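# Wheel cart through self-closing door into yellow bay

## Task

Get the utility cart through the self-closing door into the other room and leave it parked in the yellow bay, all four wheels fully inside the tape lines and none resting on the tape. The copy-paper case must sit in the cart's top tray without overhanging any edge. The door must be closed at the finish. Either or both robots may be used, and no robot may tip over or be left leaning.

## Robot and tools

Robots: r1 and r2 are identical Hello Robot Stretch 4 units, about 1.6 m tall. Each has an omni-wheel base whose rim lies within 0.23 m of its centre, a lift on a mast, one arm that telescopes forward, and a wrist (yaw, pitch, roll) with a two-finger gripper. Every robot reports in its own frames, so only camera images, lidar_m and wrist_depth_mm reveal where the robots are relative to one another. Robots must never squeeze each other: base-to-robot contact followed by even a few more millimetres of driving, or a gripper closing on the other robot's fingers, fails the scene. Objects touching robots do not count.

Frames: the base frame sits on the floor under the base centre, x forward, y left, z up, in metres. hand_pose (a point between the open fingertips) is given in it and may be somewhat off. The odometry frame is the base frame as it was at scene start; base_odometry counts wheel turns only (slip counts as travel), heading in rad, left positive, -3.142 to 3.142.

move: send blocking false every time (true or missing is refused). Arguments r1 and r2 each carry that robot's own part; an omitted robot receives nothing new. Inside a robot's part: base, joints, or both, plus optional speeds, pace, contact_limits; alternatively end_of_arm alone ("enable_torque" revives a wrist or gripper motor that shut off). base is a relative offset from where that base last measured itself: translate_m (metres, forward +, -2 to 2), strafe_m (metres, left +, -2 to 2), rotate_rad (radians, counter-clockwise +, -3.2 to 3.2). translate_m and strafe_m may be combined into one straight diagonal path; rotate_rad must go alone. joints are absolute targets by name: lift_m 0 to 1.2 m; arm_m 0 to 0.55 m; wrist_yaw_rad -1.134 to 4.276 (0 forward, left +, 3.14 folded back, above 3.4 may hit the arm); wrist_pitch_rad -1.117 to 4.259 (0 level, 1.57 pointing down); wrist_roll_rad -1.117 to 4.259 (0 fingers level, + clockwise seen from behind); gripper_m -0.038 to 0.141 m fingertip gap (reading may be off by 0.015; -0.02 or lower makes the fingers press together). Done tolerances: 0.004 for lift, arm and gripper, 0.02 for wrist joints. Joint targets beyond range are clipped and reported; other out-of-range numbers are refused; unknown keys make the call invalid. pace is slow, default, fast or max (base tops 0.1/0.3/0.4/0.6 m/s and 1/2/3/4 rad/s; lift 0.15/0.3/0.4/0.5 m/s; arm 0.1/0.4/0.6/0.7 m/s; wrist 1.82 rad/s always). With the lift above 0.2 the base is slowed further, down to 0.3 m/s and 1 rad/s at 1.2. speeds overrides a joint's top speed (not gripper_m). contact_limits, 0 (gentlest) to 1, default 0.5, applies to arm_m, lift_m, translate_m, strafe_m, rotate_rad and must accompany that same command; a base limit persists until the next action naming base. Even at 0 the arm needs roughly 15 to 40 N to halt; for a light touch use 0 and aim only 1 to 3 mm beyond contact. cameras lists names (r1_head_camera, r1_head_left_camera, r1_head_right_camera, r1_wrist_camera, same for r2, or all); [] gives none. A move with no action returns full state, all images and the scene number. A new move replaces only the targets it names; everything else keeps running. Any motion ends after 14 s (time_out).

wait: seconds 0 to 10; returns early once a running move comes to rest. wait(0) shows an "earlier move" line. stop: brakes every running motion on both robots and re-brakes slack wheels; braked joints hold and may keep pressing. zoom_image: camera plus region [x0, y0, x1, y1] in pixels from the top-left, up to 504 by 504, on the latest image of that camera. finished_scene: scene is the current scene's integer; it cannot be undone, and the goal must hold unaided.

Results: "move: r1 done; r2 ..." sums up each robot's motions. base_status and joint_status per motion: moving, done (wheels turned the commanded amount, slip or not), off_target (may still push), contact_stop (that part went slack), time_out (target dropped), limit_stop_at_own_body, limit_stop_at_tilt (lean above 6 degrees; lift, arm and wheels slack until it eases), torque_fault. Any stop you did not order, or a refused call, cancels the later move, wait and finished_scene calls in that reply. Robots marked "as last shown" were not commanded and repeat old values. on_its_own lists uncommanded behaviour; "held at" is a target. lidar_m: 12 sectors of 30 degrees, first straight ahead then counter-clockwise (4th left, 7th behind, 10th right), "-" for nothing or under 0.25 m; sees the other robot and table tops, misses glass and thin legs. wrist_depth_mm: 7 by 7 grid from the top left, 100 to 2000 mm. turned_by_wheels versus turned_by_imu differing by over 0.1 rad across a move means a collision or slip. base_tilt has a fixed error near 3 degrees. motor_effort in percent with the peak in brackets; servo_current in mA.

Gripping: command a gap more than 0.015 below the object's width, about 0.06 below to resist tugs; -0.02 or less to close behind a handle. A gripper_m reading or done does not prove a grasp; a servo_current rise does. Open before twisting base or wrist while pinching a thin rim. Lift contact limit must be at least 0.3 with 2 kg, 0.15 with 1 kg.

Avoid: gripper over the base with the lift under 0.2 (0.45 pointing down); tilting up while rolled; yaw plus pitch below about -1.1; pace max with lift targets under 0.02 or over 1.18. Carrying over 1 kg with arm_m beyond 0.2 while driving or turning can tip the robot. Shared loads can tip robots because travel differs by up to 3 cm per metre. Thinking time lets motions continue. Don't drop things, slam, or hit fixed or heavy objects hard; a loose object may occasionally be nudged by outside forces.

Each tool is called as name(argument=value, ...) on one line, values as JSON.

## Session

move()

Scene clock: 0.00 s.
r1.base_odometry: x=+0.000 y=+0.000 heading=+0.000
r1.turned_by_wheels: +0.000
r1.turned_by_imu: +0.000
r1.base_tilt: forward=-1.6 right=+1.3
r1.lidar_m: 1.92 2.25 3.81 1.93 0.97 0.84 0.83 0.93 0.77 0.76 0.93 1.59
r1.base_status: not commanded
r1.joint_positions: lift_m=+0.127 arm_m=+0.000 wrist_yaw_rad=+3.089 wrist_pitch_rad=+0.002 wrist_roll_rad=+0.000 gripper_m=+0.056
r1.joint_status: not commanded
r1.measured_speeds: all 0
r1.motor_effort: lift_m=+20 arm_m=-4 wheel_0=+0 wheel_1=+1 wheel_2=+1
r1.servo_current: wrist_yaw_rad=39 wrist_pitch_rad=46 wrist_roll_rad=65 gripper_m=39
r1.hand_pose: x=-0.1125 y=+0.1024 z=+0.3046 quat_wxyz=(+0.026, -0.001, +0.000, +1.000) (m; r1's base frame)
r1.wrist_depth_mm: 137 138 - - - - - / 113 139 - - - - - / 117 140 224 - - - - / 137 161 - - - - - / - - - - - - - / - - 191 - 187 - - / 842 759 750 788 788 732 768
r2.base_odometry: x=+0.000 y=+0.000 heading=+0.000
r2.turned_by_wheels: +0.000
r2.turned_by_imu: +0.000
r2.base_tilt: forward=-0.6 right=+0.1
r2.lidar_m: 2.02 1.45 1.40 1.49 2.01 2.22 2.34 3.17 1.60 3.62 2.59 2.46
r2.base_status: not commanded
r2.joint_positions: lift_m=+0.295 arm_m=+0.000 wrist_yaw_rad=+3.133 wrist_pitch_rad=+0.002 wrist_roll_rad=+0.000 gripper_m=+0.056
r2.joint_status: not commanded
r2.measured_speeds: all 0
r2.motor_effort: lift_m=+18 arm_m=-4 wheel_0=+0 wheel_1=-1 wheel_2=+0
r2.servo_current: wrist_yaw_rad=46 wrist_pitch_rad=39 wrist_roll_rad=46 gripper_m=59
r2.hand_pose: x=-0.1167 y=+0.0898 z=+0.4727 quat_wxyz=(+0.004, -0.001, +0.000, +1.000) (m; r2's base frame)
r2.wrist_depth_mm: - 140 - - - - - / - 126 150 - - - - / - 130 185 - - - - / 144 143 272 - - - - / 229 - - - - - - / 226 1576 196 1576 190 1618 1464 / 226 1060 1138 - - 1025 1060
pictures: r1_head_camera, r1_head_left_camera, r1_head_right_camera, r1_wrist_camera, r2_head_camera, r2_head_left_camera, r2_head_right_camera, r2_wrist_camera
Images, in order (width x height): r1_head_camera 420x560, r1_head_left_camera 420x672, r1_head_right_camera 420x672, r1_wrist_camera 616x392, r2_head_camera 420x560, r2_head_left_camera 420x672, r2_head_right_camera 420x672, r2_wrist_camera 616x392.

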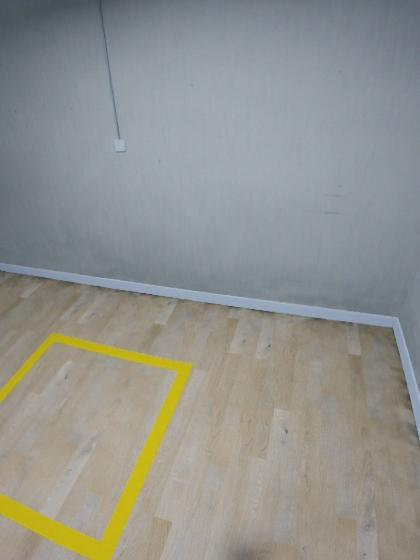

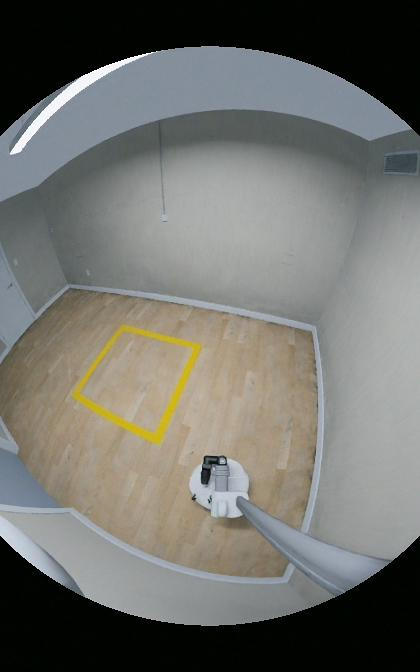

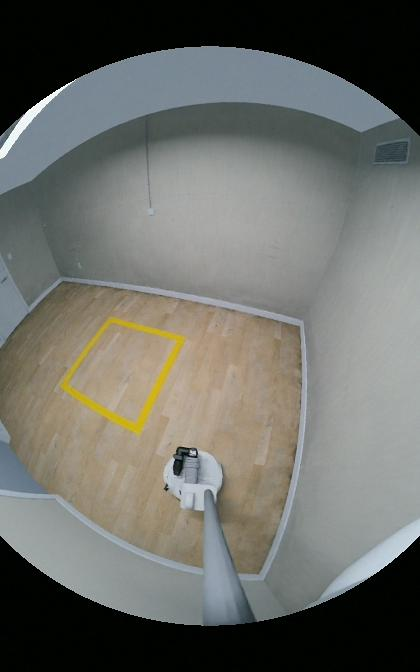

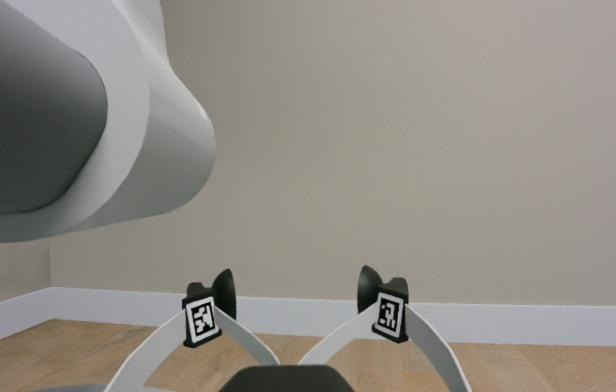

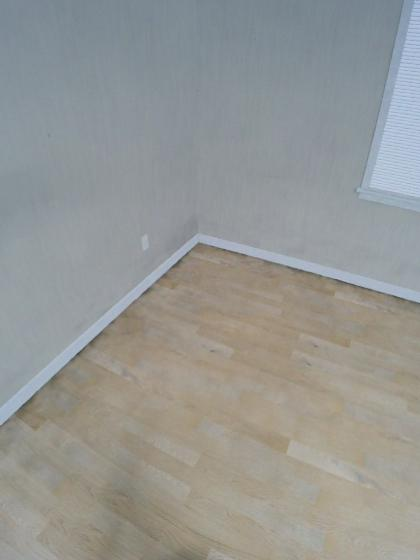

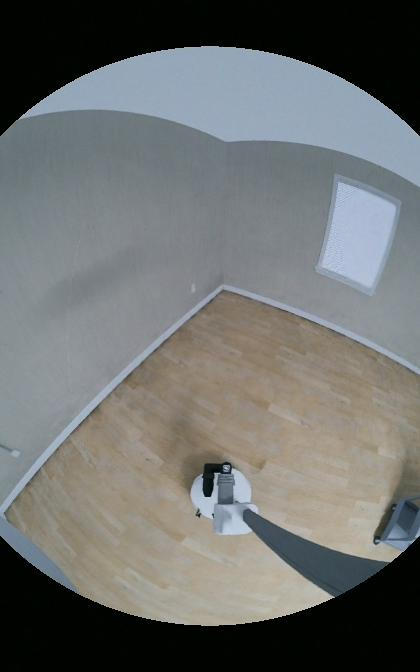

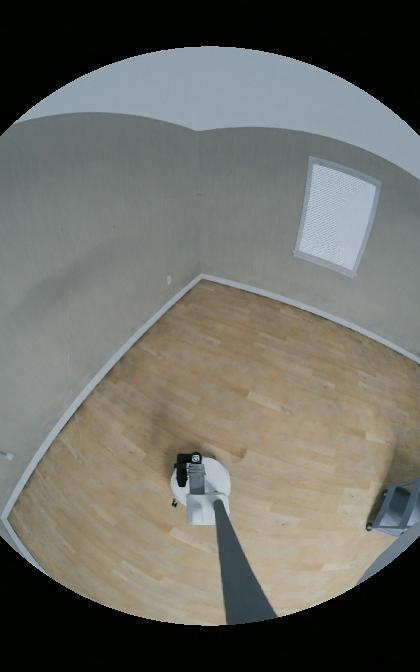

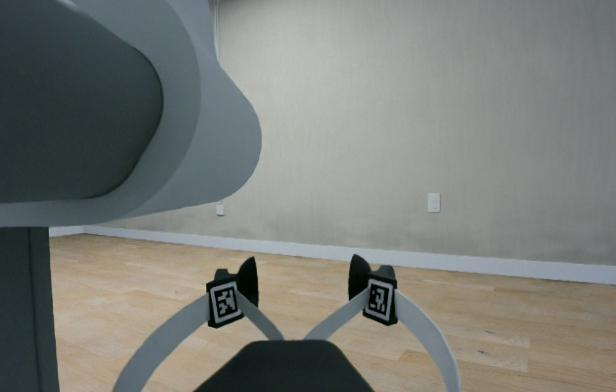

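move(blocking=false, r1={"base":{"rotate_rad":1.2}}, r2={"base":{"rotate_rad":-1.6}})

wait(seconds=2, cameras=["r1_head_camera","r1_head_left_camera","r2_head_camera","r2_head_left_camera","r2_head_right_camera"])

Scene clock: 4.00 s.
move: r1 moving; r2 moving
r1.base_odometry: x=+0.000 y=+0.000 heading=+0.252
r1.turned_by_wheels: +0.252
r1.turned_by_imu: +0.252
r1.base_tilt: forward=-1.6 right=+1.2
r1.lidar_m: 1.98 2.71 3.66 1.25 0.89 0.80 0.87 0.80 0.77 0.82 1.11 1.92
r1.base_status: rotate_rad moving
r1.joint_positions: lift_m=+0.127 arm_m=+0.000 wrist_yaw_rad=+3.089 wrist_pitch_rad=+0.002 wrist_roll_rad=+0.000 gripper_m=+0.056
r1.joint_status: not commanded
r1.measured_speeds: translate_m=-0.001 strafe_m=-0.001 rotate_rad=+0.980 lift_m=+0.000 arm_m=+0.000 wrist_yaw_rad=+0.000 wrist_pitch_rad=+0.000 wrist_roll_rad=+0.000
r1.motor_effort: lift_m=+20(20) arm_m=-4(4) wheel_0=-8(9) wheel_1=-6(9) wheel_2=-7(7)
r1.servo_current: wrist_yaw_rad=59(59) wrist_pitch_rad=39(46) wrist_roll_rad=46(59) gripper_m=39(39)
r1.hand_pose: x=-0.1125 y=+0.1024 z=+0.3046 quat_wxyz=(+0.026, -0.001, +0.000, +1.000) (m; r1's base frame)
r1.wrist_depth_mm: 136 138 - - - - - / 113 139 - - - - - / 114 139 226 - - - - / 137 162 - - - - - / - - - - - - - / - 1060 190 - 187 - - / 778 750 750 798 750 699 732
r2.base_odometry: x=+0.000 y=+0.000 heading=-0.252
r2.turned_by_wheels: -0.252
r2.turned_by_imu: -0.244
r2.base_tilt: forward=-0.7 right=+0.1
r2.lidar_m: 2.52 1.62 1.40 1.40 1.67 2.23 2.24 2.64 1.59 1.63 2.93 2.49
r2.base_status: rotate_rad moving
r2.joint_positions: lift_m=+0.295 arm_m=+0.000 wrist_yaw_rad=+3.133 wrist_pitch_rad=+0.002 wrist_roll_rad=+0.000 gripper_m=+0.056
r2.joint_status: not commanded
r2.measured_speeds: translate_m=+0.000 strafe_m=+0.000 rotate_rad=-0.974 lift_m=+0.000 arm_m=+0.000 wrist_yaw_rad=+0.000 wrist_pitch_rad=+0.000 wrist_roll_rad=+0.000
r2.motor_effort: lift_m=+18(18) arm_m=-4(4) wheel_0=+8(9) wheel_1=+8(10) wheel_2=+9(11)
r2.servo_current: wrist_yaw_rad=33(52) wrist_pitch_rad=39(46) wrist_roll_rad=52(52) gripper_m=39(59)
r2.hand_pose: x=-0.1167 y=+0.0898 z=+0.4727 quat_wxyz=(+0.004, -0.001, +0.000, +1.000) (m; r2's base frame)
r2.wrist_depth_mm: - 141 - - - - - / - 127 150 - - - - / - 130 184 - - - - / 144 143 272 - - - - / 229 - - - - - - / 227 1576 196 1576 190 1661 1464 / 226 1060 1138 - - 1060 1060
pictures: none

Scene clock: 5.33 s.
earlier move: r1 done; r2 moving
r1.base_odometry: x=+0.000 y=+0.000 heading=+1.200
r1.turned_by_wheels: +0.948
r1.turned_by_imu: +0.953
r1.base_tilt: forward=-1.6 right=+1.3
r1.lidar_m: 3.90 1.54 0.93 0.82 0.85 0.82 0.77 0.75 1.00 1.89 1.97 2.45
r1.base_status: done
r1.joint_positions: lift_m=+0.127 arm_m=+0.000 wrist_yaw_rad=+3.089 wrist_pitch_rad=+0.002 wrist_roll_rad=+0.000 gripper_m=+0.056
r1.joint_status: not commanded
r1.measured_speeds: all 0
r1.motor_effort: lift_m=+20(20) arm_m=-4(4) wheel_0=-2(10) wheel_1=-2(9) wheel_2=+0(8)
r1.servo_current: wrist_yaw_rad=65(65) wrist_pitch_rad=39(52) wrist_roll_rad=59(65) gripper_m=39(46)
r1.hand_pose: x=-0.1125 y=+0.1024 z=+0.3046 quat_wxyz=(+0.026, -0.001, +0.000, +1.000) (m; r1's base frame)
r1.wrist_depth_mm: 136 139 - - - - - / 113 139 - - - - - / 117 139 229 - - - - / 137 162 - - - - - / - - - - - - - / - - 191 - 188 - - / 788 163 750 798 778 778 778
r2.base_odometry: x=+0.000 y=+0.000 heading=-1.599
r2.turned_by_wheels: -1.347
r2.turned_by_imu: -1.311
r2.base_tilt: forward=-0.7 right=+0.1
r2.lidar_m: 3.66 2.58 2.48 2.06 1.50 1.40 1.47 1.99 2.23 2.34 3.14 1.60
r2.base_status: rotate_rad moving
r2.joint_positions: lift_m=+0.295 arm_m=+0.000 wrist_yaw_rad=+3.133 wrist_pitch_rad=+0.002 wrist_roll_rad=+0.000 gripper_m=+0.056
r2.joint_status: not commanded
r2.measured_speeds: all 0
r2.motor_effort: lift_m=+18(18) arm_m=-4(4) wheel_0=+2(11) wheel_1=+3(11) wheel_2=+5(11)
r2.servo_current: wrist_yaw_rad=46(59) wrist_pitch_rad=33(46) wrist_roll_rad=46(52) gripper_m=46(59)
r2.hand_pose: x=-0.1167 y=+0.0898 z=+0.4727 quat_wxyz=(+0.004, -0.001, +0.000, +1.000) (m; r2's base frame)
r2.wrist_depth_mm: - 140 - - - - - / - 126 141 - - - - / - 129 184 - - - - / 144 144 227 - - - - / 230 - - - - - - / 227 1576 195 1336 190 - - / 226 1042 1138 - - 1025 1060
wait: 1.33 of 2 s (r1 has come to rest)
pictures: r1_head_camera, r1_head_left_camera, r2_head_camera, r2_head_left_camera, r2_head_right_camera
Images, in order (width x height): r1_head_camera 420x560, r1_head_left_camera 420x672, r2_head_camera 420x560, r2_head_left_camera 420x672, r2_head_right_camera 420x672.

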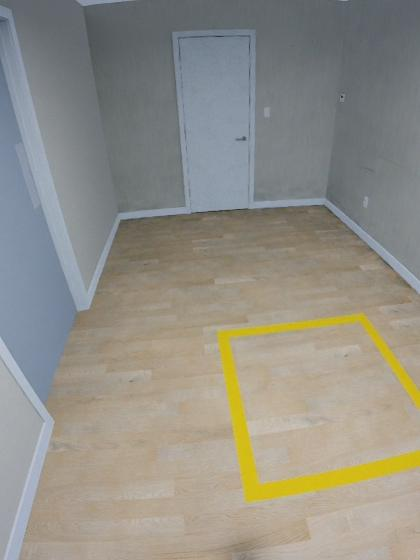

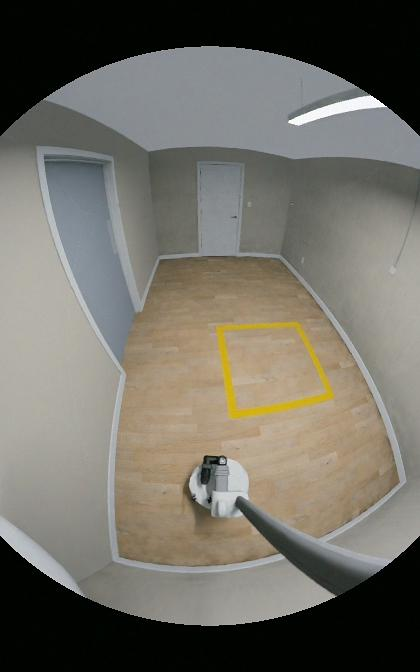

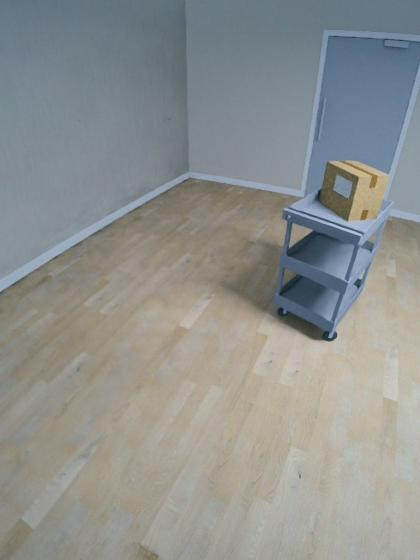

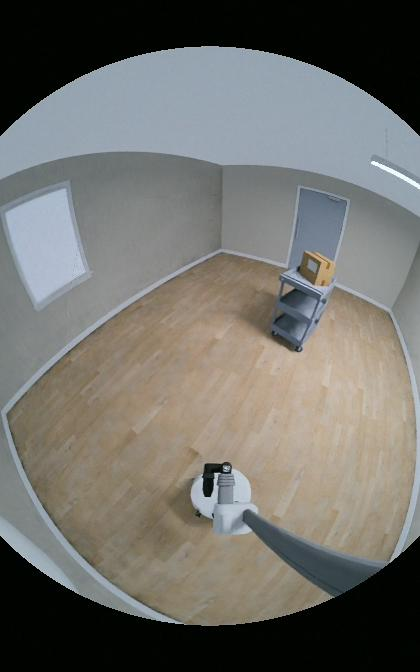

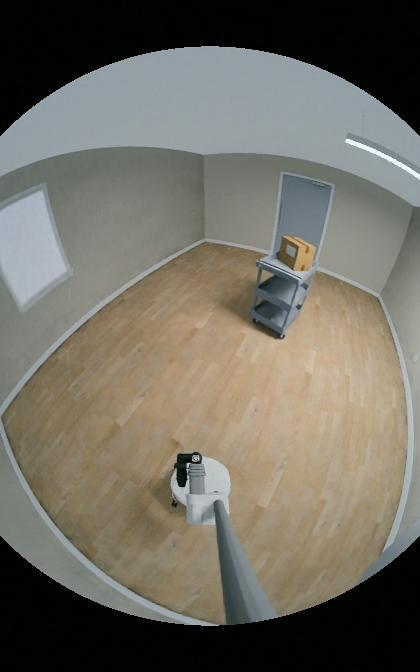

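zoom_image(camera="r2_head_camera", region=[240, 10, 420, 350])

zoom_image(camera="r1_head_left_camera", region=[0, 120, 180, 400])

Scaled by 1.482 from the camera's 420x560 image, which has a finer 1200x1600 frame.

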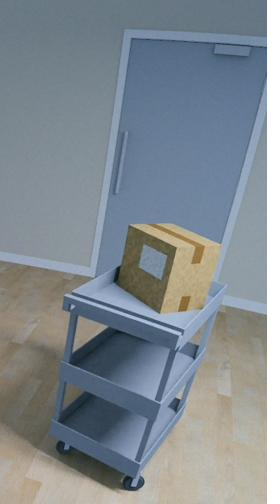

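Scaled by 1.800 from the camera's 420x672 image, which has a finer 600x960 frame.

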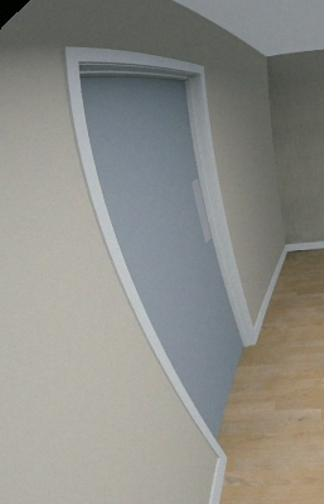

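move(blocking=false, r1={"base":{"rotate_rad":0.1}}, r2={"base":{"translate_m":0.8,"strafe_m":-0.5},"joints":{"lift_m":0.8}})

wait(seconds=1)

move(blocking=false, r1={"base":{"translate_m":1.7}})

wait(seconds=4.5)

wait(seconds=4, cameras=["all"])

Scene clock: 51.23 s.
earlier move: r2 done
move: r1 moving; r2 moving
r1.base_odometry: x=+0.000 y=+0.000 heading=+1.299
r1.turned_by_wheels: +0.100
r1.turned_by_imu: +0.100
r1.base_tilt: forward=-1.6 right=+1.2
r1.lidar_m: 3.78 1.24 0.91 0.84 0.89 0.81 0.77 0.82 1.12 1.91 1.98 2.70
r1.base_status: rotate_rad moving
r1.joint_positions: lift_m=+0.127 arm_m=+0.000 wrist_yaw_rad=+3.089 wrist_pitch_rad=+0.002 wrist_roll_rad=+0.000 gripper_m=+0.056
r1.joint_status: not commanded
r1.measured_speeds: all 0
r1.motor_effort: lift_m=+20(20) arm_m=-4(4) wheel_0=-5(8) wheel_1=+0(7) wheel_2=+0(6)
r1.servo_current: wrist_yaw_rad=46(52) wrist_pitch_rad=46(46) wrist_roll_rad=46(65) gripper_m=46(46)
r1.hand_pose: x=-0.1125 y=+0.1024 z=+0.3046 quat_wxyz=(+0.026, -0.001, +0.000, +1.000) (m; r1's base frame)
r1.wrist_depth_mm: 136 139 - - - - - / 114 139 - - - - - / 118 139 229 - - - - / 137 162 - - - - - / - - - - - - - / - - 190 - 187 - - / 798 707 750 143 788 768 820
r2.base_odometry: x=-0.019 y=-0.030 heading=-1.599
r2.turned_by_wheels: +0.000
r2.turned_by_imu: +0.000
r2.base_tilt: forward=-0.6 right=+0.1
r2.lidar_m: 3.67 2.61 2.49 2.10 1.51 1.43 1.50 2.04 2.22 2.28 3.10 1.59
r2.base_status: translate_m moving; strafe_m moving
r2.joint_positions: lift_m=+0.333 arm_m=+0.000 wrist_yaw_rad=+3.133 wrist_pitch_rad=+0.002 wrist_roll_rad=+0.000 gripper_m=+0.056
r2.joint_status: lift_m moving
r2.measured_speeds: translate_m=+0.117 strafe_m=-0.073 rotate_rad=-0.002 lift_m=+0.146 arm_m=+0.000 wrist_yaw_rad=+0.000 wrist_pitch_rad=+0.000 wrist_roll_rad=+0.000
r2.motor_effort: lift_m=+21(23) arm_m=-4(4) wheel_0=+12(16) wheel_1=-6(6) wheel_2=-11(12)
r2.servo_current: wrist_yaw_rad=46(59) wrist_pitch_rad=39(46) wrist_roll_rad=52(59) gripper_m=52(52)
r2.hand_pose: x=-0.1167 y=+0.0898 z=+0.5104 quat_wxyz=(+0.004, -0.001, +0.000, +1.000) (m; r2's base frame)
r2.wrist_depth_mm: - 140 - - - - - / - 127 142 - - - - / - 129 185 - - - - / 144 144 228 - - - - / 231 - - - - - - / 228 1661 196 1397 190 - - / 226 1138 1205 - - 1098 1098
pictures: none

Scene clock: 51.47 s.
earlier move: r1 done; r2 moving
r1.base_odometry: x=+0.000 y=+0.000 heading=+1.299
r1.turned_by_wheels: +0.000
r1.turned_by_imu: +0.000
r1.base_tilt: forward=-1.6 right=+1.3
r1.lidar_m: 3.80 1.26 0.89 0.83 0.90 0.83 0.77 0.80 1.11 1.90 2.00 2.69
r1.base_status: done
r1.joint_positions: lift_m=+0.127 arm_m=+0.000 wrist_yaw_rad=+3.089 wrist_pitch_rad=+0.002 wrist_roll_rad=+0.000 gripper_m=+0.056
r1.joint_status: not commanded
r1.measured_speeds: all 0
r1.motor_effort: lift_m=+20(20) arm_m=-4(4) wheel_0=-4(8) wheel_1=-1(7) wheel_2=-1(6)
r1.servo_current: wrist_yaw_rad=52(52) wrist_pitch_rad=46(46) wrist_roll_rad=46(65) gripper_m=46(46)
r1.hand_pose: x=-0.1125 y=+0.1024 z=+0.3046 quat_wxyz=(+0.026, -0.001, +0.000, +1.000) (m; r1's base frame)
r1.wrist_depth_mm: 136 139 - - - - - / 113 139 - - - - - / 118 139 229 - - - - / 137 162 - - - - - / - - - - - - - / - - 190 - 187 - - / 788 707 750 143 798 768 809
r2.base_odometry: x=-0.042 y=-0.064 heading=-1.600
r2.turned_by_wheels: +0.000
r2.turned_by_imu: +0.000
r2.base_tilt: forward=-0.7 right=+0.1
r2.lidar_m: 3.65 2.62 2.48 2.20 1.56 1.46 1.54 2.10 2.21 2.31 3.13 1.54
r2.base_status: translate_m moving; strafe_m moving
r2.joint_positions: lift_m=+0.376 arm_m=+0.000 wrist_yaw_rad=+3.133 wrist_pitch_rad=+0.002 wrist_roll_rad=+0.000 gripper_m=+0.056
r2.joint_status: lift_m moving
r2.measured_speeds: translate_m=+0.173 strafe_m=-0.108 rotate_rad=-0.001 lift_m=+0.216 arm_m=+0.000 wrist_yaw_rad=+0.000 wrist_pitch_rad=+0.000 wrist_roll_rad=+0.000
r2.motor_effort: lift_m=+24(24) arm_m=-4(4) wheel_0=+9(16) wheel_1=-6(7) wheel_2=-12(12)
r2.servo_current: wrist_yaw_rad=46(59) wrist_pitch_rad=46(46) wrist_roll_rad=46(59) gripper_m=52(52)
r2.hand_pose: x=-0.1167 y=+0.0898 z=+0.5538 quat_wxyz=(+0.004, -0.001, +0.000, +1.000) (m; r2's base frame)
r2.wrist_depth_mm: - 140 - - - - - / - 126 142 - - - - / - 129 185 - - - - / 144 144 236 - - - - / 230 - - - - - - / 228 1756 196 1499 190 - - / 227 1205 1308 - - 1182 1138
wait: 0.23 of 1 s (r1 has come to rest)
pictures: none

Scene clock: 51.97 s.
earlier move: r2 moving
move: r1 moving
r1.base_odometry: x=+0.008 y=+0.030 heading=+1.300
r1.turned_by_wheels: +0.000
r1.turned_by_imu: +0.000
r1.base_tilt: forward=-1.6 right=+1.3
r1.lidar_m: 3.79 1.24 0.88 0.84 0.89 0.87 0.78 0.86 1.16 1.90 1.99 2.66
r1.base_status: translate_m moving
r1.joint_positions: lift_m=+0.127 arm_m=+0.000 wrist_yaw_rad=+3.089 wrist_pitch_rad=+0.002 wrist_roll_rad=+0.000 gripper_m=+0.056
r1.joint_status: not commanded
r1.measured_speeds: translate_m=+0.122 strafe_m=+0.000 rotate_rad=+0.000 lift_m=+0.000 arm_m=+0.000 wrist_yaw_rad=+0.000 wrist_pitch_rad=+0.000 wrist_roll_rad=+0.000
r1.motor_effort: lift_m=+20(20) arm_m=-4(4) wheel_0=+6(7) wheel_1=+7(7) wheel_2=-7(9)
r1.servo_current: wrist_yaw_rad=39(65) wrist_pitch_rad=39(52) wrist_roll_rad=52(65) gripper_m=39(46)
r1.hand_pose: x=-0.1125 y=+0.1024 z=+0.3046 quat_wxyz=(+0.026, -0.001, +0.000, +1.000) (m; r1's base frame)
r1.wrist_depth_mm: 136 138 - - - - - / 113 139 - - - - - / 117 140 225 - - - - / 137 162 - - - - - / - - - - - - - / - - 191 - 187 - - / 788 750 759 798 788 778 820
r2.base_odometry: x=-0.117 y=-0.176 heading=-1.600
r2.turned_by_wheels: +0.000
r2.turned_by_imu: +0.000
r2.base_tilt: forward=-0.7 right=+0.0
r2.lidar_m: 1.61 2.64 2.50 2.39 1.68 1.62 1.69 2.24 2.18 2.27 3.11 1.39
r2.base_status: translate_m moving; strafe_m moving
r2.joint_positions: lift_m=+0.516 arm_m=+0.000 wrist_yaw_rad=+3.133 wrist_pitch_rad=+0.002 wrist_roll_rad=+0.000 gripper_m=+0.056
r2.joint_status: lift_m moving
r2.measured_speeds: translate_m=+0.253 strafe_m=-0.159 rotate_rad=-0.001 lift_m=+0.300 arm_m=+0.000 wrist_yaw_rad=+0.000 wrist_pitch_rad=+0.000 wrist_roll_rad=+0.000
r2.motor_effort: lift_m=+22(26) arm_m=-4(4) wheel_0=+10(12) wheel_1=-5(7) wheel_2=-10(13)
r2.servo_current: wrist_yaw_rad=52(59) wrist_pitch_rad=39(46) wrist_roll_rad=46(52) gripper_m=46(52)
r2.hand_pose: x=-0.1167 y=+0.0898 z=+0.6934 quat_wxyz=(+0.004, -0.001, +0.000, +1.000) (m; r2's base frame)
r2.wrist_depth_mm: - 141 - - - - - / - 126 151 - - - - / - 130 185 - - - - / 144 144 264 - - - - / 229 - - - - - - / 228 - 196 171 188 - - / 225 1464 1537 - - - -
pictures: none

Scene clock: 55.23 s.
earlier move: r1 moving; r2 done
r1.base_odometry: x=+0.255 y=+0.916 heading=+1.300
r1.turned_by_wheels: +0.000
r1.turned_by_imu: +0.000
r1.base_tilt: forward=-1.6 right=+1.2
r1.lidar_m: 2.96 1.42 1.00 0.85 0.90 1.21 1.71 1.78 2.01 1.90 1.96 2.63
r1.base_status: translate_m moving
r1.joint_positions: lift_m=+0.127 arm_m=+0.000 wrist_yaw_rad=+3.089 wrist_pitch_rad=+0.002 wrist_roll_rad=+0.000 gripper_m=+0.056
r1.joint_status: not commanded
r1.measured_speeds: translate_m=+0.299 strafe_m=-0.001 rotate_rad=+0.001 lift_m=+0.000 arm_m=+0.000 wrist_yaw_rad=+0.000 wrist_pitch_rad=+0.000 wrist_roll_rad=+0.000
r1.motor_effort: lift_m=+20(20) arm_m=-4(4) wheel_0=+5(9) wheel_1=+3(8) wheel_2=-5(11)
r1.servo_current: wrist_yaw_rad=52(72) wrist_pitch_rad=46(52) wrist_roll_rad=39(65) gripper_m=39(52)
r1.hand_pose: x=-0.1125 y=+0.1024 z=+0.3046 quat_wxyz=(+0.026, -0.001, +0.000, +1.000) (m; r1's base frame)
r1.wrist_depth_mm: 136 138 - - - - - / 113 139 - - - - - / 117 139 223 - - - - / 137 160 - - - - - / 1661 - - - 1661 - - / 1182 1229 194 1182 187 1138 946 / 842 750 750 809 778 778 809
r2.base_odometry: x=-0.523 y=-0.785 heading=-1.600
r2.turned_by_wheels: +0.000
r2.turned_by_imu: +0.001
r2.base_tilt: forward=-0.7 right=+0.0
r2.lidar_m: 0.77 2.67 2.54 2.64 2.49 2.35 2.42 2.28 2.17 2.26 3.04 0.68
r2.base_status: done
r2.joint_positions: lift_m=+0.800 arm_m=+0.000 wrist_yaw_rad=+3.133 wrist_pitch_rad=+0.002 wrist_roll_rad=+0.000 gripper_m=+0.056
r2.joint_status: all done
r2.measured_speeds: all 0
r2.motor_effort: lift_m=+21(26) arm_m=-4(4) wheel_0=+1(12) wheel_1=-5(8) wheel_2=-4(13)
r2.servo_current: wrist_yaw_rad=52(65) wrist_pitch_rad=33(46) wrist_roll_rad=39(59) gripper_m=52(52)
r2.hand_pose: x=-0.1167 y=+0.0898 z=+0.9775 quat_wxyz=(+0.004, -0.001, +0.000, +1.000) (m; r2's base frame)
r2.wrist_depth_mm: - 141 - - - - - / - 126 151 - - - - / - 129 185 - - - - / 144 143 264 - - - - / 229 - - - - - - / 227 - 196 - 191 - - / 226 - - - - - 1983
wait: 3.27 of 4.5 s (r2 has come to rest)
pictures: none

Scene clock: 58.63 s.
earlier move: r1 done
r1.base_odometry: x=+0.455 y=+1.638 heading=+1.300
r1.turned_by_wheels: +0.000
r1.turned_by_imu: +0.000
r1.base_tilt: forward=-1.6 right=+1.3
r1.lidar_m: 2.22 1.33 0.98 0.96 1.01 1.24 2.48 2.58 1.99 1.85 1.94 2.34
r1.base_status: done
r1.joint_positions: lift_m=+0.127 arm_m=+0.000 wrist_yaw_rad=+3.089 wrist_pitch_rad=+0.002 wrist_roll_rad=+0.000 gripper_m=+0.056
r1.joint_status: not commanded
r1.measured_speeds: all 0
r1.motor_effort: lift_m=+20(20) arm_m=-4(4) wheel_0=+2(9) wheel_1=+2(8) wheel_2=+1(11)
r1.servo_current: wrist_yaw_rad=46(72) wrist_pitch_rad=46(52) wrist_roll_rad=52(78) gripper_m=39(52)
r1.hand_pose: x=-0.1125 y=+0.1024 z=+0.3046 quat_wxyz=(+0.026, -0.001, +0.000, +1.000) (m; r1's base frame)
r1.wrist_depth_mm: 136 138 - - - - - / 113 139 - - - - - / 118 139 273 - - - - / 137 162 - - - - - / 1983 - - - - - - / 1182 1336 194 1205 187 1160 1042 / 842 750 759 798 798 778 831
r2.base_odometry: x=-0.523 y=-0.785 heading=-1.600
r2.turned_by_wheels: +0.000
r2.turned_by_imu: +0.000
r2.base_tilt: forward=-0.7 right=+0.0
r2.lidar_m: 0.74 2.66 2.54 2.64 2.47 2.33 2.41 2.27 2.18 2.24 3.06 0.66
r2.base_status: done
r2.joint_positions: lift_m=+0.800 arm_m=+0.000 wrist_yaw_rad=+3.133 wrist_pitch_rad=+0.002 wrist_roll_rad=+0.000 gripper_m=+0.056
r2.joint_status: all done
r2.measured_speeds: all 0
r2.motor_effort: lift_m=+21(26) arm_m=-4(4) wheel_0=+1(12) wheel_1=-4(8) wheel_2=-4(13)
r2.servo_current: wrist_yaw_rad=52(65) wrist_pitch_rad=39(46) wrist_roll_rad=52(65) gripper_m=46(59)
r2.hand_pose: x=-0.1167 y=+0.0898 z=+0.9775 quat_wxyz=(+0.004, -0.001, +0.000, +1.000) (m; r2's base frame)
r2.wrist_depth_mm: - 141 - - - - - / - 127 151 - - - - / - 129 185 - - - - / 144 143 264 - - - - / 231 - - - - - - / 227 - 196 - 191 - - / 225 - - - - - 1921
wait: 3.40 of 4 s (r1 has come to rest)
pictures: r1_head_camera, r1_head_left_camera, r1_head_right_camera, r1_wrist_camera, r2_head_camera, r2_head_left_camera, r2_head_right_camera, r2_wrist_camera
Images, in order (width x height): r1_head_camera 420x560, r1_head_left_camera 420x672, r1_head_right_camera 420x672, r1_wrist_camera 616x392, r2_head_camera 420x560, r2_head_left_camera 420x672, r2_head_right_camera 420x672, r2_wrist_camera 616x392.

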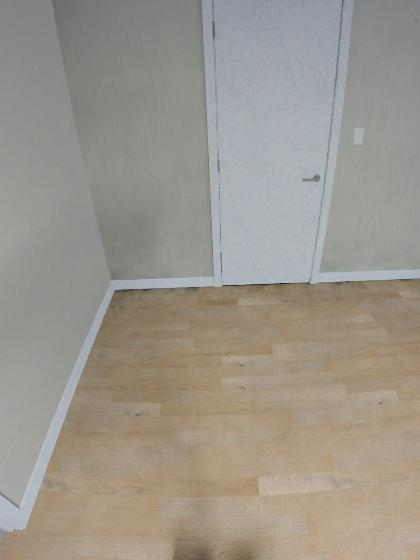

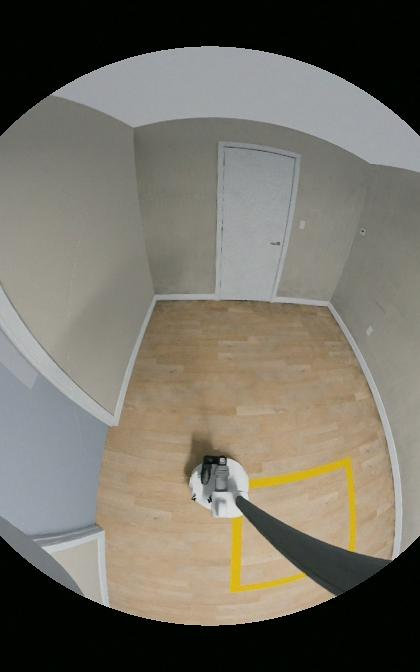

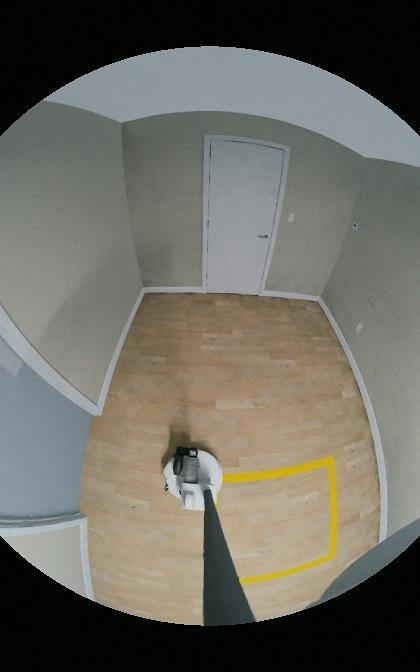

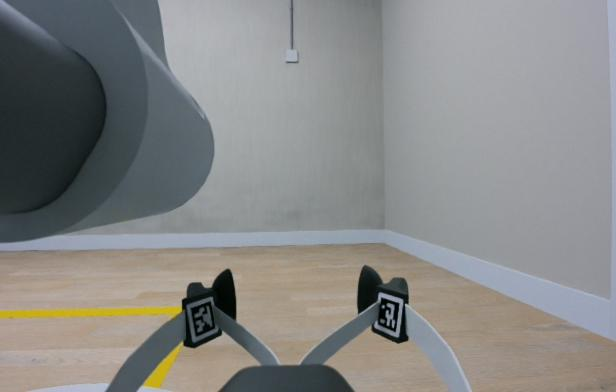

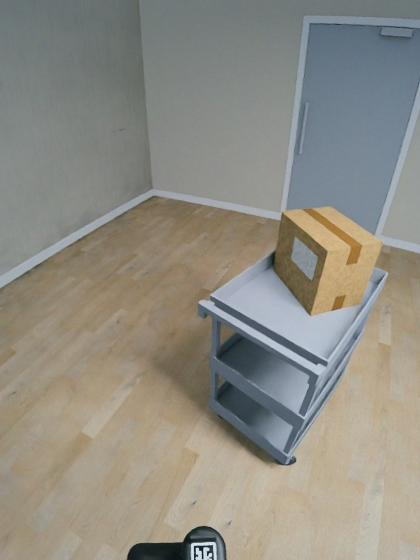

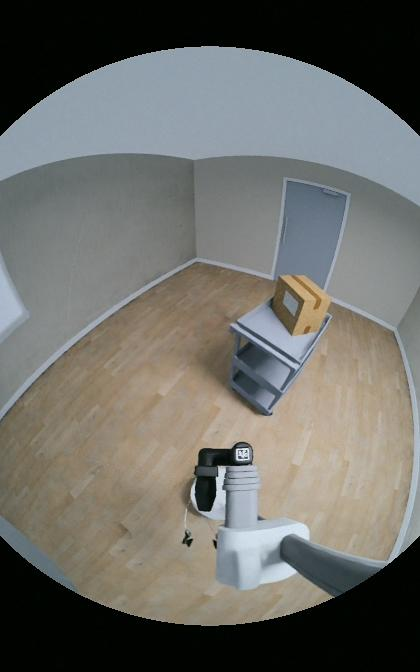

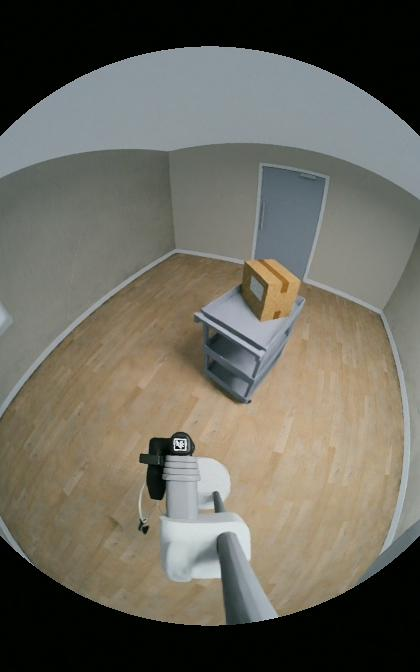

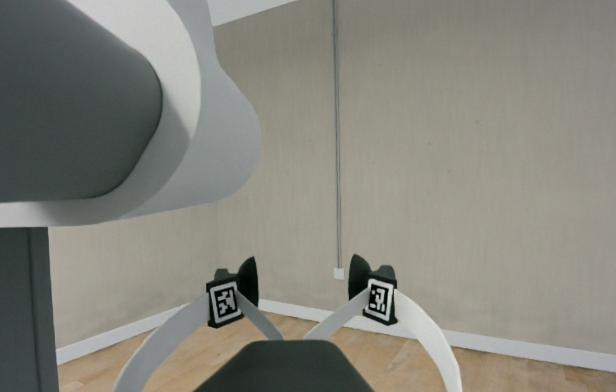

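move(blocking=false, r1={"base":{"rotate_rad":1.6}}, r2={"base":{"strafe_m":-0.35},"joints":{"wrist_yaw_rad":0}})

wait(seconds=1.6)

wait(seconds=1.2, cameras=["r1_head_camera","r1_head_left_camera","r2_head_camera","r2_head_left_camera","r2_wrist_camera"])

Scene clock: 67.20 s.
move: r1 moving; r2 moving
r1.base_odometry: x=+0.455 y=+1.638 heading=+1.551
r1.turned_by_wheels: +0.252
r1.turned_by_imu: +0.252
r1.base_tilt: forward=-1.6 right=+1.3
r1.lidar_m: 1.94 1.09 0.97 0.97 1.08 1.71 2.47 2.28 1.89 1.89 2.14 2.24
r1.base_status: rotate_rad moving
r1.joint_positions: lift_m=+0.127 arm_m=+0.000 wrist_yaw_rad=+3.089 wrist_pitch_rad=+0.002 wrist_roll_rad=+0.000 gripper_m=+0.056
r1.joint_status: not commanded
r1.measured_speeds: translate_m=+0.000 strafe_m=+0.000 rotate_rad=+0.970 lift_m=+0.000 arm_m=+0.000 wrist_yaw_rad=+0.000 wrist_pitch_rad=+0.000 wrist_roll_rad=+0.000
r1.motor_effort: lift_m=+20(20) arm_m=-4(4) wheel_0=-6(8) wheel_1=-7(8) wheel_2=-7(8)
r1.servo_current: wrist_yaw_rad=46(65) wrist_pitch_rad=33(46) wrist_roll_rad=59(65) gripper_m=39(46)
r1.hand_pose: x=-0.1125 y=+0.1024 z=+0.3046 quat_wxyz=(+0.026, -0.001, +0.000, +1.000) (m; r1's base frame)
r1.wrist_depth_mm: 136 139 - - - - - / 113 139 - - - - - / 118 140 272 - - - - / 137 162 - - - - - / 1921 - - - - - - / 1160 1205 194 1182 188 1160 1138 / 842 750 707 809 798 778 809
r2.base_odometry: x=-0.559 y=-0.784 heading=-1.600
r2.turned_by_wheels: +0.000
r2.turned_by_imu: +0.000
r2.base_tilt: forward=-0.8 right=+0.0
r2.lidar_m: 0.69 2.71 2.58 2.69 2.48 2.37 2.47 2.26 2.14 2.23 2.98 0.62
r2.base_status: strafe_m moving
r2.joint_positions: lift_m=+0.800 arm_m=+0.000 wrist_yaw_rad=+2.569 wrist_pitch_rad=+0.002 wrist_roll_rad=+0.000 gripper_m=+0.056
r2.joint_status: wrist_yaw_rad moving
r2.measured_speeds: translate_m=+0.000 strafe_m=-0.139 rotate_rad=+0.002 lift_m=+0.000 arm_m=+0.000 wrist_yaw_rad=-1.744 wrist_pitch_rad=+0.000 wrist_roll_rad=+0.000
r2.motor_effort: lift_m=+21(21) arm_m=-4(4) wheel_0=+8(12) wheel_1=-10(11) wheel_2=-1(3)
r2.servo_current: wrist_yaw_rad=65(137) wrist_pitch_rad=33(46) wrist_roll_rad=52(59) gripper_m=46(52)
r2.hand_pose: x=-0.0241 y=+0.2297 z=+0.9775 quat_wxyz=(+0.282, -0.001, +0.000, +0.959) (m; r2's base frame)
r2.wrist_depth_mm: - - - - - - - / - - - - - - - / - - - - - - - / - - - - - - - / - - - - - - - / - - 195 - 191 - - / - - - - - - -
pictures: none

Scene clock: 68.80 s.
earlier move: r1 done; r2 moving
r1.base_odometry: x=+0.455 y=+1.638 heading=+2.899
r1.turned_by_wheels: +1.348
r1.turned_by_imu: +1.355
r1.base_tilt: forward=-1.6 right=+1.3
r1.lidar_m: 0.96 1.02 1.26 2.46 2.57 1.97 1.87 1.99 2.33 2.23 1.30 0.97
r1.base_status: done
r1.joint_positions: lift_m=+0.127 arm_m=+0.000 wrist_yaw_rad=+3.089 wrist_pitch_rad=+0.002 wrist_roll_rad=+0.000 gripper_m=+0.056
r1.joint_status: not commanded
r1.measured_speeds: all 0
r1.motor_effort: lift_m=+20(20) arm_m=-4(4) wheel_0=-3(10) wheel_1=-2(8) wheel_2=-2(9)
r1.servo_current: wrist_yaw_rad=59(72) wrist_pitch_rad=39(52) wrist_roll_rad=52(72) gripper_m=39(46)
r1.hand_pose: x=-0.1125 y=+0.1024 z=+0.3046 quat_wxyz=(+0.026, -0.001, +0.000, +1.000) (m; r1's base frame)
r1.wrist_depth_mm: 136 139 - - - - - / 113 139 - - - - - / 118 140 236 - - - - / 137 162 - - - - - / 1661 - 1921 - - - - / 1182 1205 194 1160 187 1138 1138 / 854 750 707 788 798 778 820
r2.base_odometry: x=-0.871 y=-0.775 heading=-1.600
r2.turned_by_wheels: +0.000
r2.turned_by_imu: +0.000
r2.base_tilt: forward=-0.7 right=+0.1
r2.lidar_m: 0.58 0.83 2.86 2.97 2.63 2.52 2.61 1.96 1.87 1.95 2.65 0.88
r2.base_status: strafe_m moving
r2.joint_positions: lift_m=+0.800 arm_m=+0.000 wrist_yaw_rad=+0.004 wrist_pitch_rad=+0.002 wrist_roll_rad=+0.000 gripper_m=+0.056
r2.joint_status: wrist_yaw_rad moving
r2.measured_speeds: translate_m=+0.000 strafe_m=-0.033 rotate_rad=-0.001 lift_m=+0.000 arm_m=+0.000 wrist_yaw_rad=-0.031 wrist_pitch_rad=+0.000 wrist_roll_rad=+0.000
r2.motor_effort: lift_m=+20(21) arm_m=-4(4) wheel_0=-3(13) wheel_1=-3(12) wheel_2=+1(3)
r2.servo_current: wrist_yaw_rad=98(156) wrist_pitch_rad=46(46) wrist_roll_rad=39(65) gripper_m=52(52)
r2.hand_pose: x=+0.4596 y=-0.0864 z=+0.9776 quat_wxyz=(+1.000, +0.000, +0.001, +0.002) (m; r2's base frame)
r2.wrist_depth_mm: - - - - - - - / - - - - - - - / - - - - - - - / - - - 668 691 - - / - - - 668 691 - - / - 723 193 661 190 - - / - - 377 - - - -
wait: 1.60 s; no rest
pictures: none

Scene clock: 69.20 s.
earlier move: r2 done
r1.base_odometry: x=+0.455 y=+1.638 heading=+2.899
r1.turned_by_wheels: +0.000
r1.turned_by_imu: +0.000
r1.base_tilt: forward=-1.6 right=+1.3
r1.lidar_m: 0.97 1.02 1.28 2.46 2.56 1.97 1.86 1.98 2.35 2.24 1.32 0.98
r1.base_status: done
r1.joint_positions: lift_m=+0.127 arm_m=+0.000 wrist_yaw_rad=+3.089 wrist_pitch_rad=+0.002 wrist_roll_rad=+0.000 gripper_m=+0.056
r1.joint_status: not commanded
r1.measured_speeds: all 0
r1.motor_effort: lift_m=+20(20) arm_m=-4(4) wheel_0=-3(10) wheel_1=-2(8) wheel_2=-2(9)
r1.servo_current: wrist_yaw_rad=46(72) wrist_pitch_rad=39(52) wrist_roll_rad=52(72) gripper_m=33(46)
r1.hand_pose: x=-0.1125 y=+0.1024 z=+0.3046 quat_wxyz=(+0.026, -0.001, +0.000, +1.000) (m; r1's base frame)
r1.wrist_depth_mm: 136 139 - - - - - / 114 139 - - - - - / 118 140 236 - - - - / 137 162 - - - - - / 1661 - 1983 - - - - / 1205 1182 193 1160 187 1160 1160 / 842 759 715 809 788 778 809
r2.base_odometry: x=-0.872 y=-0.775 heading=-1.599
r2.turned_by_wheels: +0.000
r2.turned_by_imu: +0.000
r2.base_tilt: forward=-0.7 right=+0.1
r2.lidar_m: 0.57 0.81 2.86 2.96 2.60 2.51 2.63 1.98 1.87 1.95 2.62 0.85
r2.base_status: done
r2.joint_positions: lift_m=+0.800 arm_m=+0.000 wrist_yaw_rad=+0.003 wrist_pitch_rad=+0.002 wrist_roll_rad=+0.000 gripper_m=+0.056
r2.joint_status: all done
r2.measured_speeds: all 0
r2.motor_effort: lift_m=+20(21) arm_m=-4(4) wheel_0=+1(13) wheel_1=+0(12) wheel_2=+0(3)
r2.servo_current: wrist_yaw_rad=52(156) wrist_pitch_rad=39(46) wrist_roll_rad=39(65) gripper_m=46(52)
r2.hand_pose: x=+0.4596 y=-0.0866 z=+0.9776 quat_wxyz=(+1.000, +0.000, +0.001, +0.001) (m; r2's base frame)
r2.wrist_depth_mm: - - - - - - - / - - - - - - - / - - - - - - - / - - - 676 699 - - / - - - 676 699 - - / - 723 192 668 189 - - / - - 389 - - - -
wait: 0.40 of 1.2 s (r2 has come to rest)
pictures: r1_head_camera, r1_head_left_camera, r2_head_camera, r2_head_left_camera, r2_wrist_camera
Images, in order (width x height): r1_head_camera 420x560, r1_head_left_camera 420x672, r2_head_camera 420x560, r2_head_left_camera 420x672, r2_wrist_camera 616x392.

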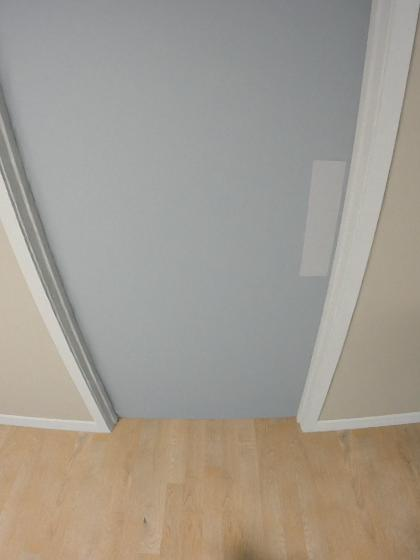

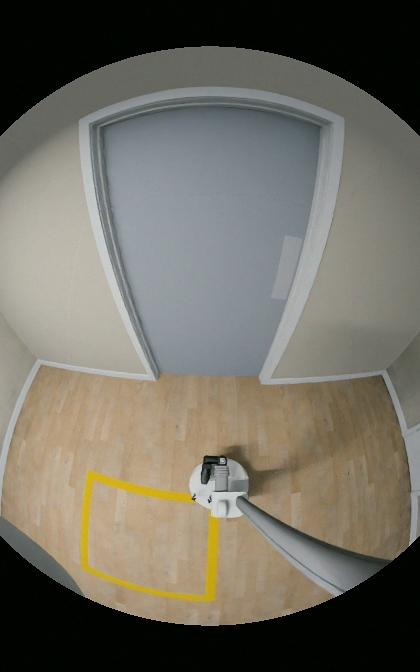

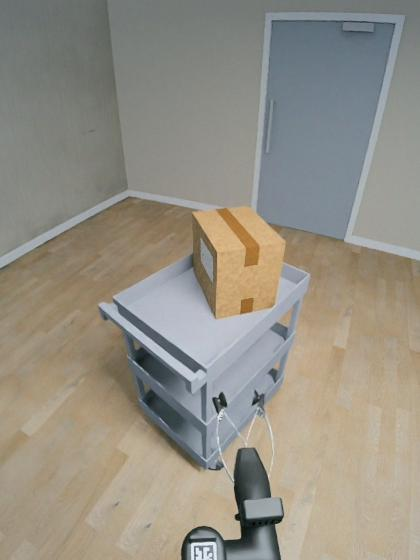

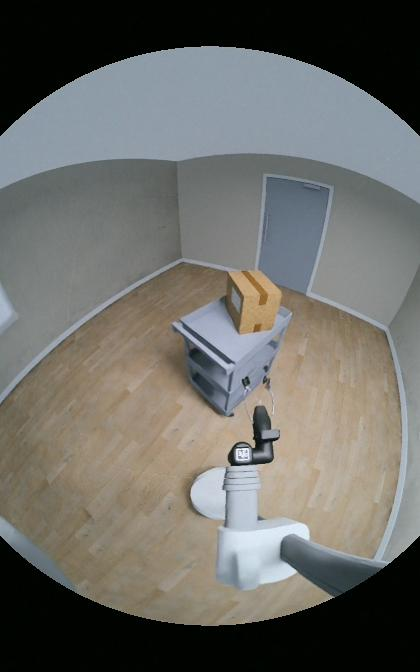

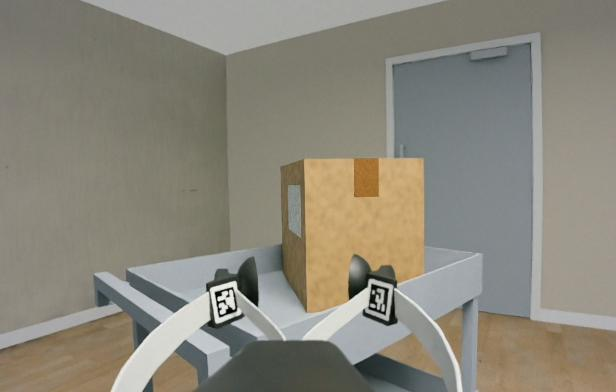

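move(blocking=false, r1={"base":{"strafe_m":-0.07,"translate_m":0.45}})

zoom_image(camera="r2_wrist_camera", region=[80, 140, 500, 392])

zoom_image(camera="r2_head_camera", region=[80, 180, 330, 480])

wait(seconds=3, cameras=["r1_head_camera"])

Scene clock: 78.63 s.
move: r1 moving
r1.base_odometry: x=+0.426 y=+1.650 heading=+2.899
r1.turned_by_wheels: +0.000
r1.turned_by_imu: +0.000
r1.base_tilt: forward=-1.6 right=+1.2
r1.lidar_m: 0.95 0.97 1.24 2.46 2.58 2.01 1.91 2.02 2.33 2.24 1.23 0.94
r1.base_status: translate_m moving; strafe_m moving
r1.joint_positions: lift_m=+0.127 arm_m=+0.000 wrist_yaw_rad=+3.089 wrist_pitch_rad=+0.002 wrist_roll_rad=+0.000 gripper_m=+0.056
r1.joint_status: not commanded
r1.measured_speeds: translate_m=+0.123 strafe_m=-0.017 rotate_rad=-0.003 lift_m=+0.000 arm_m=+0.000 wrist_yaw_rad=+0.000 wrist_pitch_rad=+0.000 wrist_roll_rad=+0.000
r1.motor_effort: lift_m=+20(20) arm_m=-4(4) wheel_0=+7(9) wheel_1=+5(6) wheel_2=-8(10)
r1.servo_current: wrist_yaw_rad=52(59) wrist_pitch_rad=52(52) wrist_roll_rad=52(59) gripper_m=39(46)
r1.hand_pose: x=-0.1125 y=+0.1024 z=+0.3046 quat_wxyz=(+0.026, -0.001, +0.000, +1.000) (m; r1's base frame)
r1.wrist_depth_mm: 136 138 - - - - - / 113 139 - - - - - / 117 140 271 - - - - / 137 161 - - - - - / 1661 1708 - - - - - / 1182 1205 194 1182 188 1138 1118 / 842 741 715 798 798 778 831
r2: as last shown
r2.base_tilt: forward=-0.7 right=+0.0
r2.lidar_m: 0.59 0.81 2.85 2.96 2.64 2.52 2.59 1.96 1.88 1.95 2.65 0.87
r2.motor_effort: lift_m=+20(20) arm_m=-4(4) wheel_0=+2(2) wheel_1=+0(1) wheel_2=+0(0)
r2.servo_current: wrist_yaw_rad=46(59) wrist_pitch_rad=39(46) wrist_roll_rad=52(52) gripper_m=46(52)
r2.wrist_depth_mm: - - - - - - - / - - - - - - - / - - - - - - - / - - - 668 691 - - / - - - 683 699 - - / - 732 193 668 189 - - / - - 379 - - - -
pictures: none

Scaled by 1.200.
This view is cut from an older image: the scene may have changed since it was taken.

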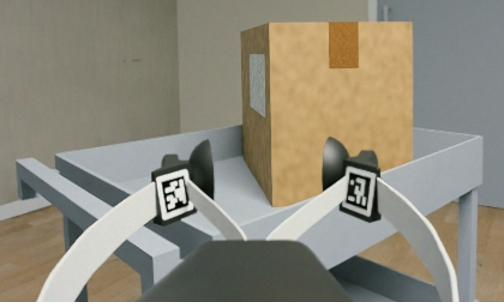

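Scaled by 1.680 from the camera's 420x560 image, which has a finer 1200x1600 frame.
This view is cut from an older image: the scene may have changed since it was taken.

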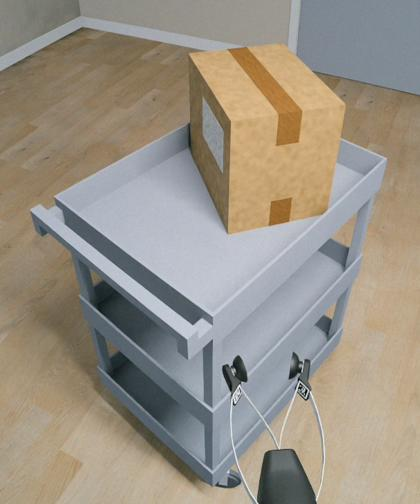

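Scene clock: 81.13 s.
earlier move: r1 done
r1.base_odometry: x=+0.035 y=+1.814 heading=+2.900
r1.turned_by_wheels: +0.000
r1.turned_by_imu: +0.000
r1.base_tilt: forward=-1.6 right=+1.3
r1.lidar_m: 0.51 0.56 0.76 1.77 2.66 2.44 2.32 2.45 2.27 1.89 0.67 0.56
r1.base_status: done
r1.joint_positions: lift_m=+0.127 arm_m=+0.000 wrist_yaw_rad=+3.089 wrist_pitch_rad=+0.002 wrist_roll_rad=+0.000 gripper_m=+0.056
r1.joint_status: not commanded
r1.measured_speeds: all 0
r1.motor_effort: lift_m=+20(20) arm_m=-4(4) wheel_0=+3(11) wheel_1=+2(8) wheel_2=+1(10)
r1.servo_current: wrist_yaw_rad=33(65) wrist_pitch_rad=46(52) wrist_roll_rad=33(65) gripper_m=39(46)
r1.hand_pose: x=-0.1125 y=+0.1024 z=+0.3046 quat_wxyz=(+0.026, -0.001, +0.000, +1.000) (m; r1's base frame)
r1.wrist_depth_mm: 136 139 - - - - - / 113 139 - - - - - / 118 139 274 - - - - / 137 162 - - - - - / 1921 - - - - - - / 1205 1160 193 1229 188 1160 1138 / 842 750 750 154 788 788 809
r2.base_odometry: x=-0.872 y=-0.775 heading=-1.599
r2.turned_by_wheels: +0.000
r2.turned_by_imu: +0.000
r2.base_tilt: forward=-0.7 right=+0.1
r2.lidar_m: 0.57 0.78 2.85 2.97 2.61 2.52 2.62 1.96 1.87 1.94 2.63 0.86
r2.base_status: not commanded
r2.joint_positions: lift_m=+0.800 arm_m=+0.000 wrist_yaw_rad=+0.003 wrist_pitch_rad=+0.002 wrist_roll_rad=+0.000 gripper_m=+0.056
r2.joint_status: not commanded
r2.measured_speeds: all 0
r2.motor_effort: lift_m=+20(20) arm_m=-4(4) wheel_0=+2(2) wheel_1=+0(1) wheel_2=+0(1)
r2.servo_current: wrist_yaw_rad=59(59) wrist_pitch_rad=39(46) wrist_roll_rad=52(65) gripper_m=46(59)
r2.hand_pose: x=+0.4596 y=-0.0866 z=+0.9776 quat_wxyz=(+1.000, +0.000, +0.001, +0.001) (m; r2's base frame)
r2.wrist_depth_mm: - - - - - - - / - - - - - - - / - - - - - - - / - - - 668 691 - - / - - - 676 691 - - / - 732 193 668 189 - - / - - 379 - - - -
wait: 2.50 of 3 s (r1 has come to rest)
pictures: r1_head_camera
Images, in order (width x height): r1_head_camera 420x560.

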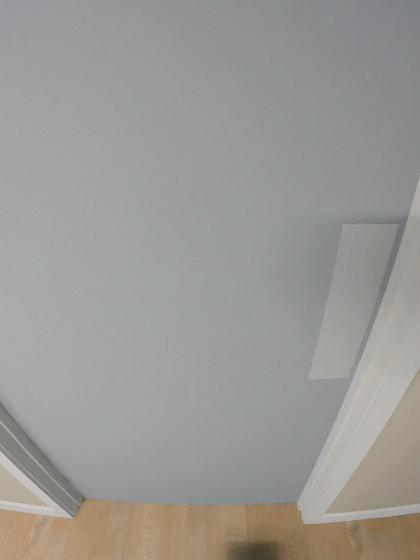

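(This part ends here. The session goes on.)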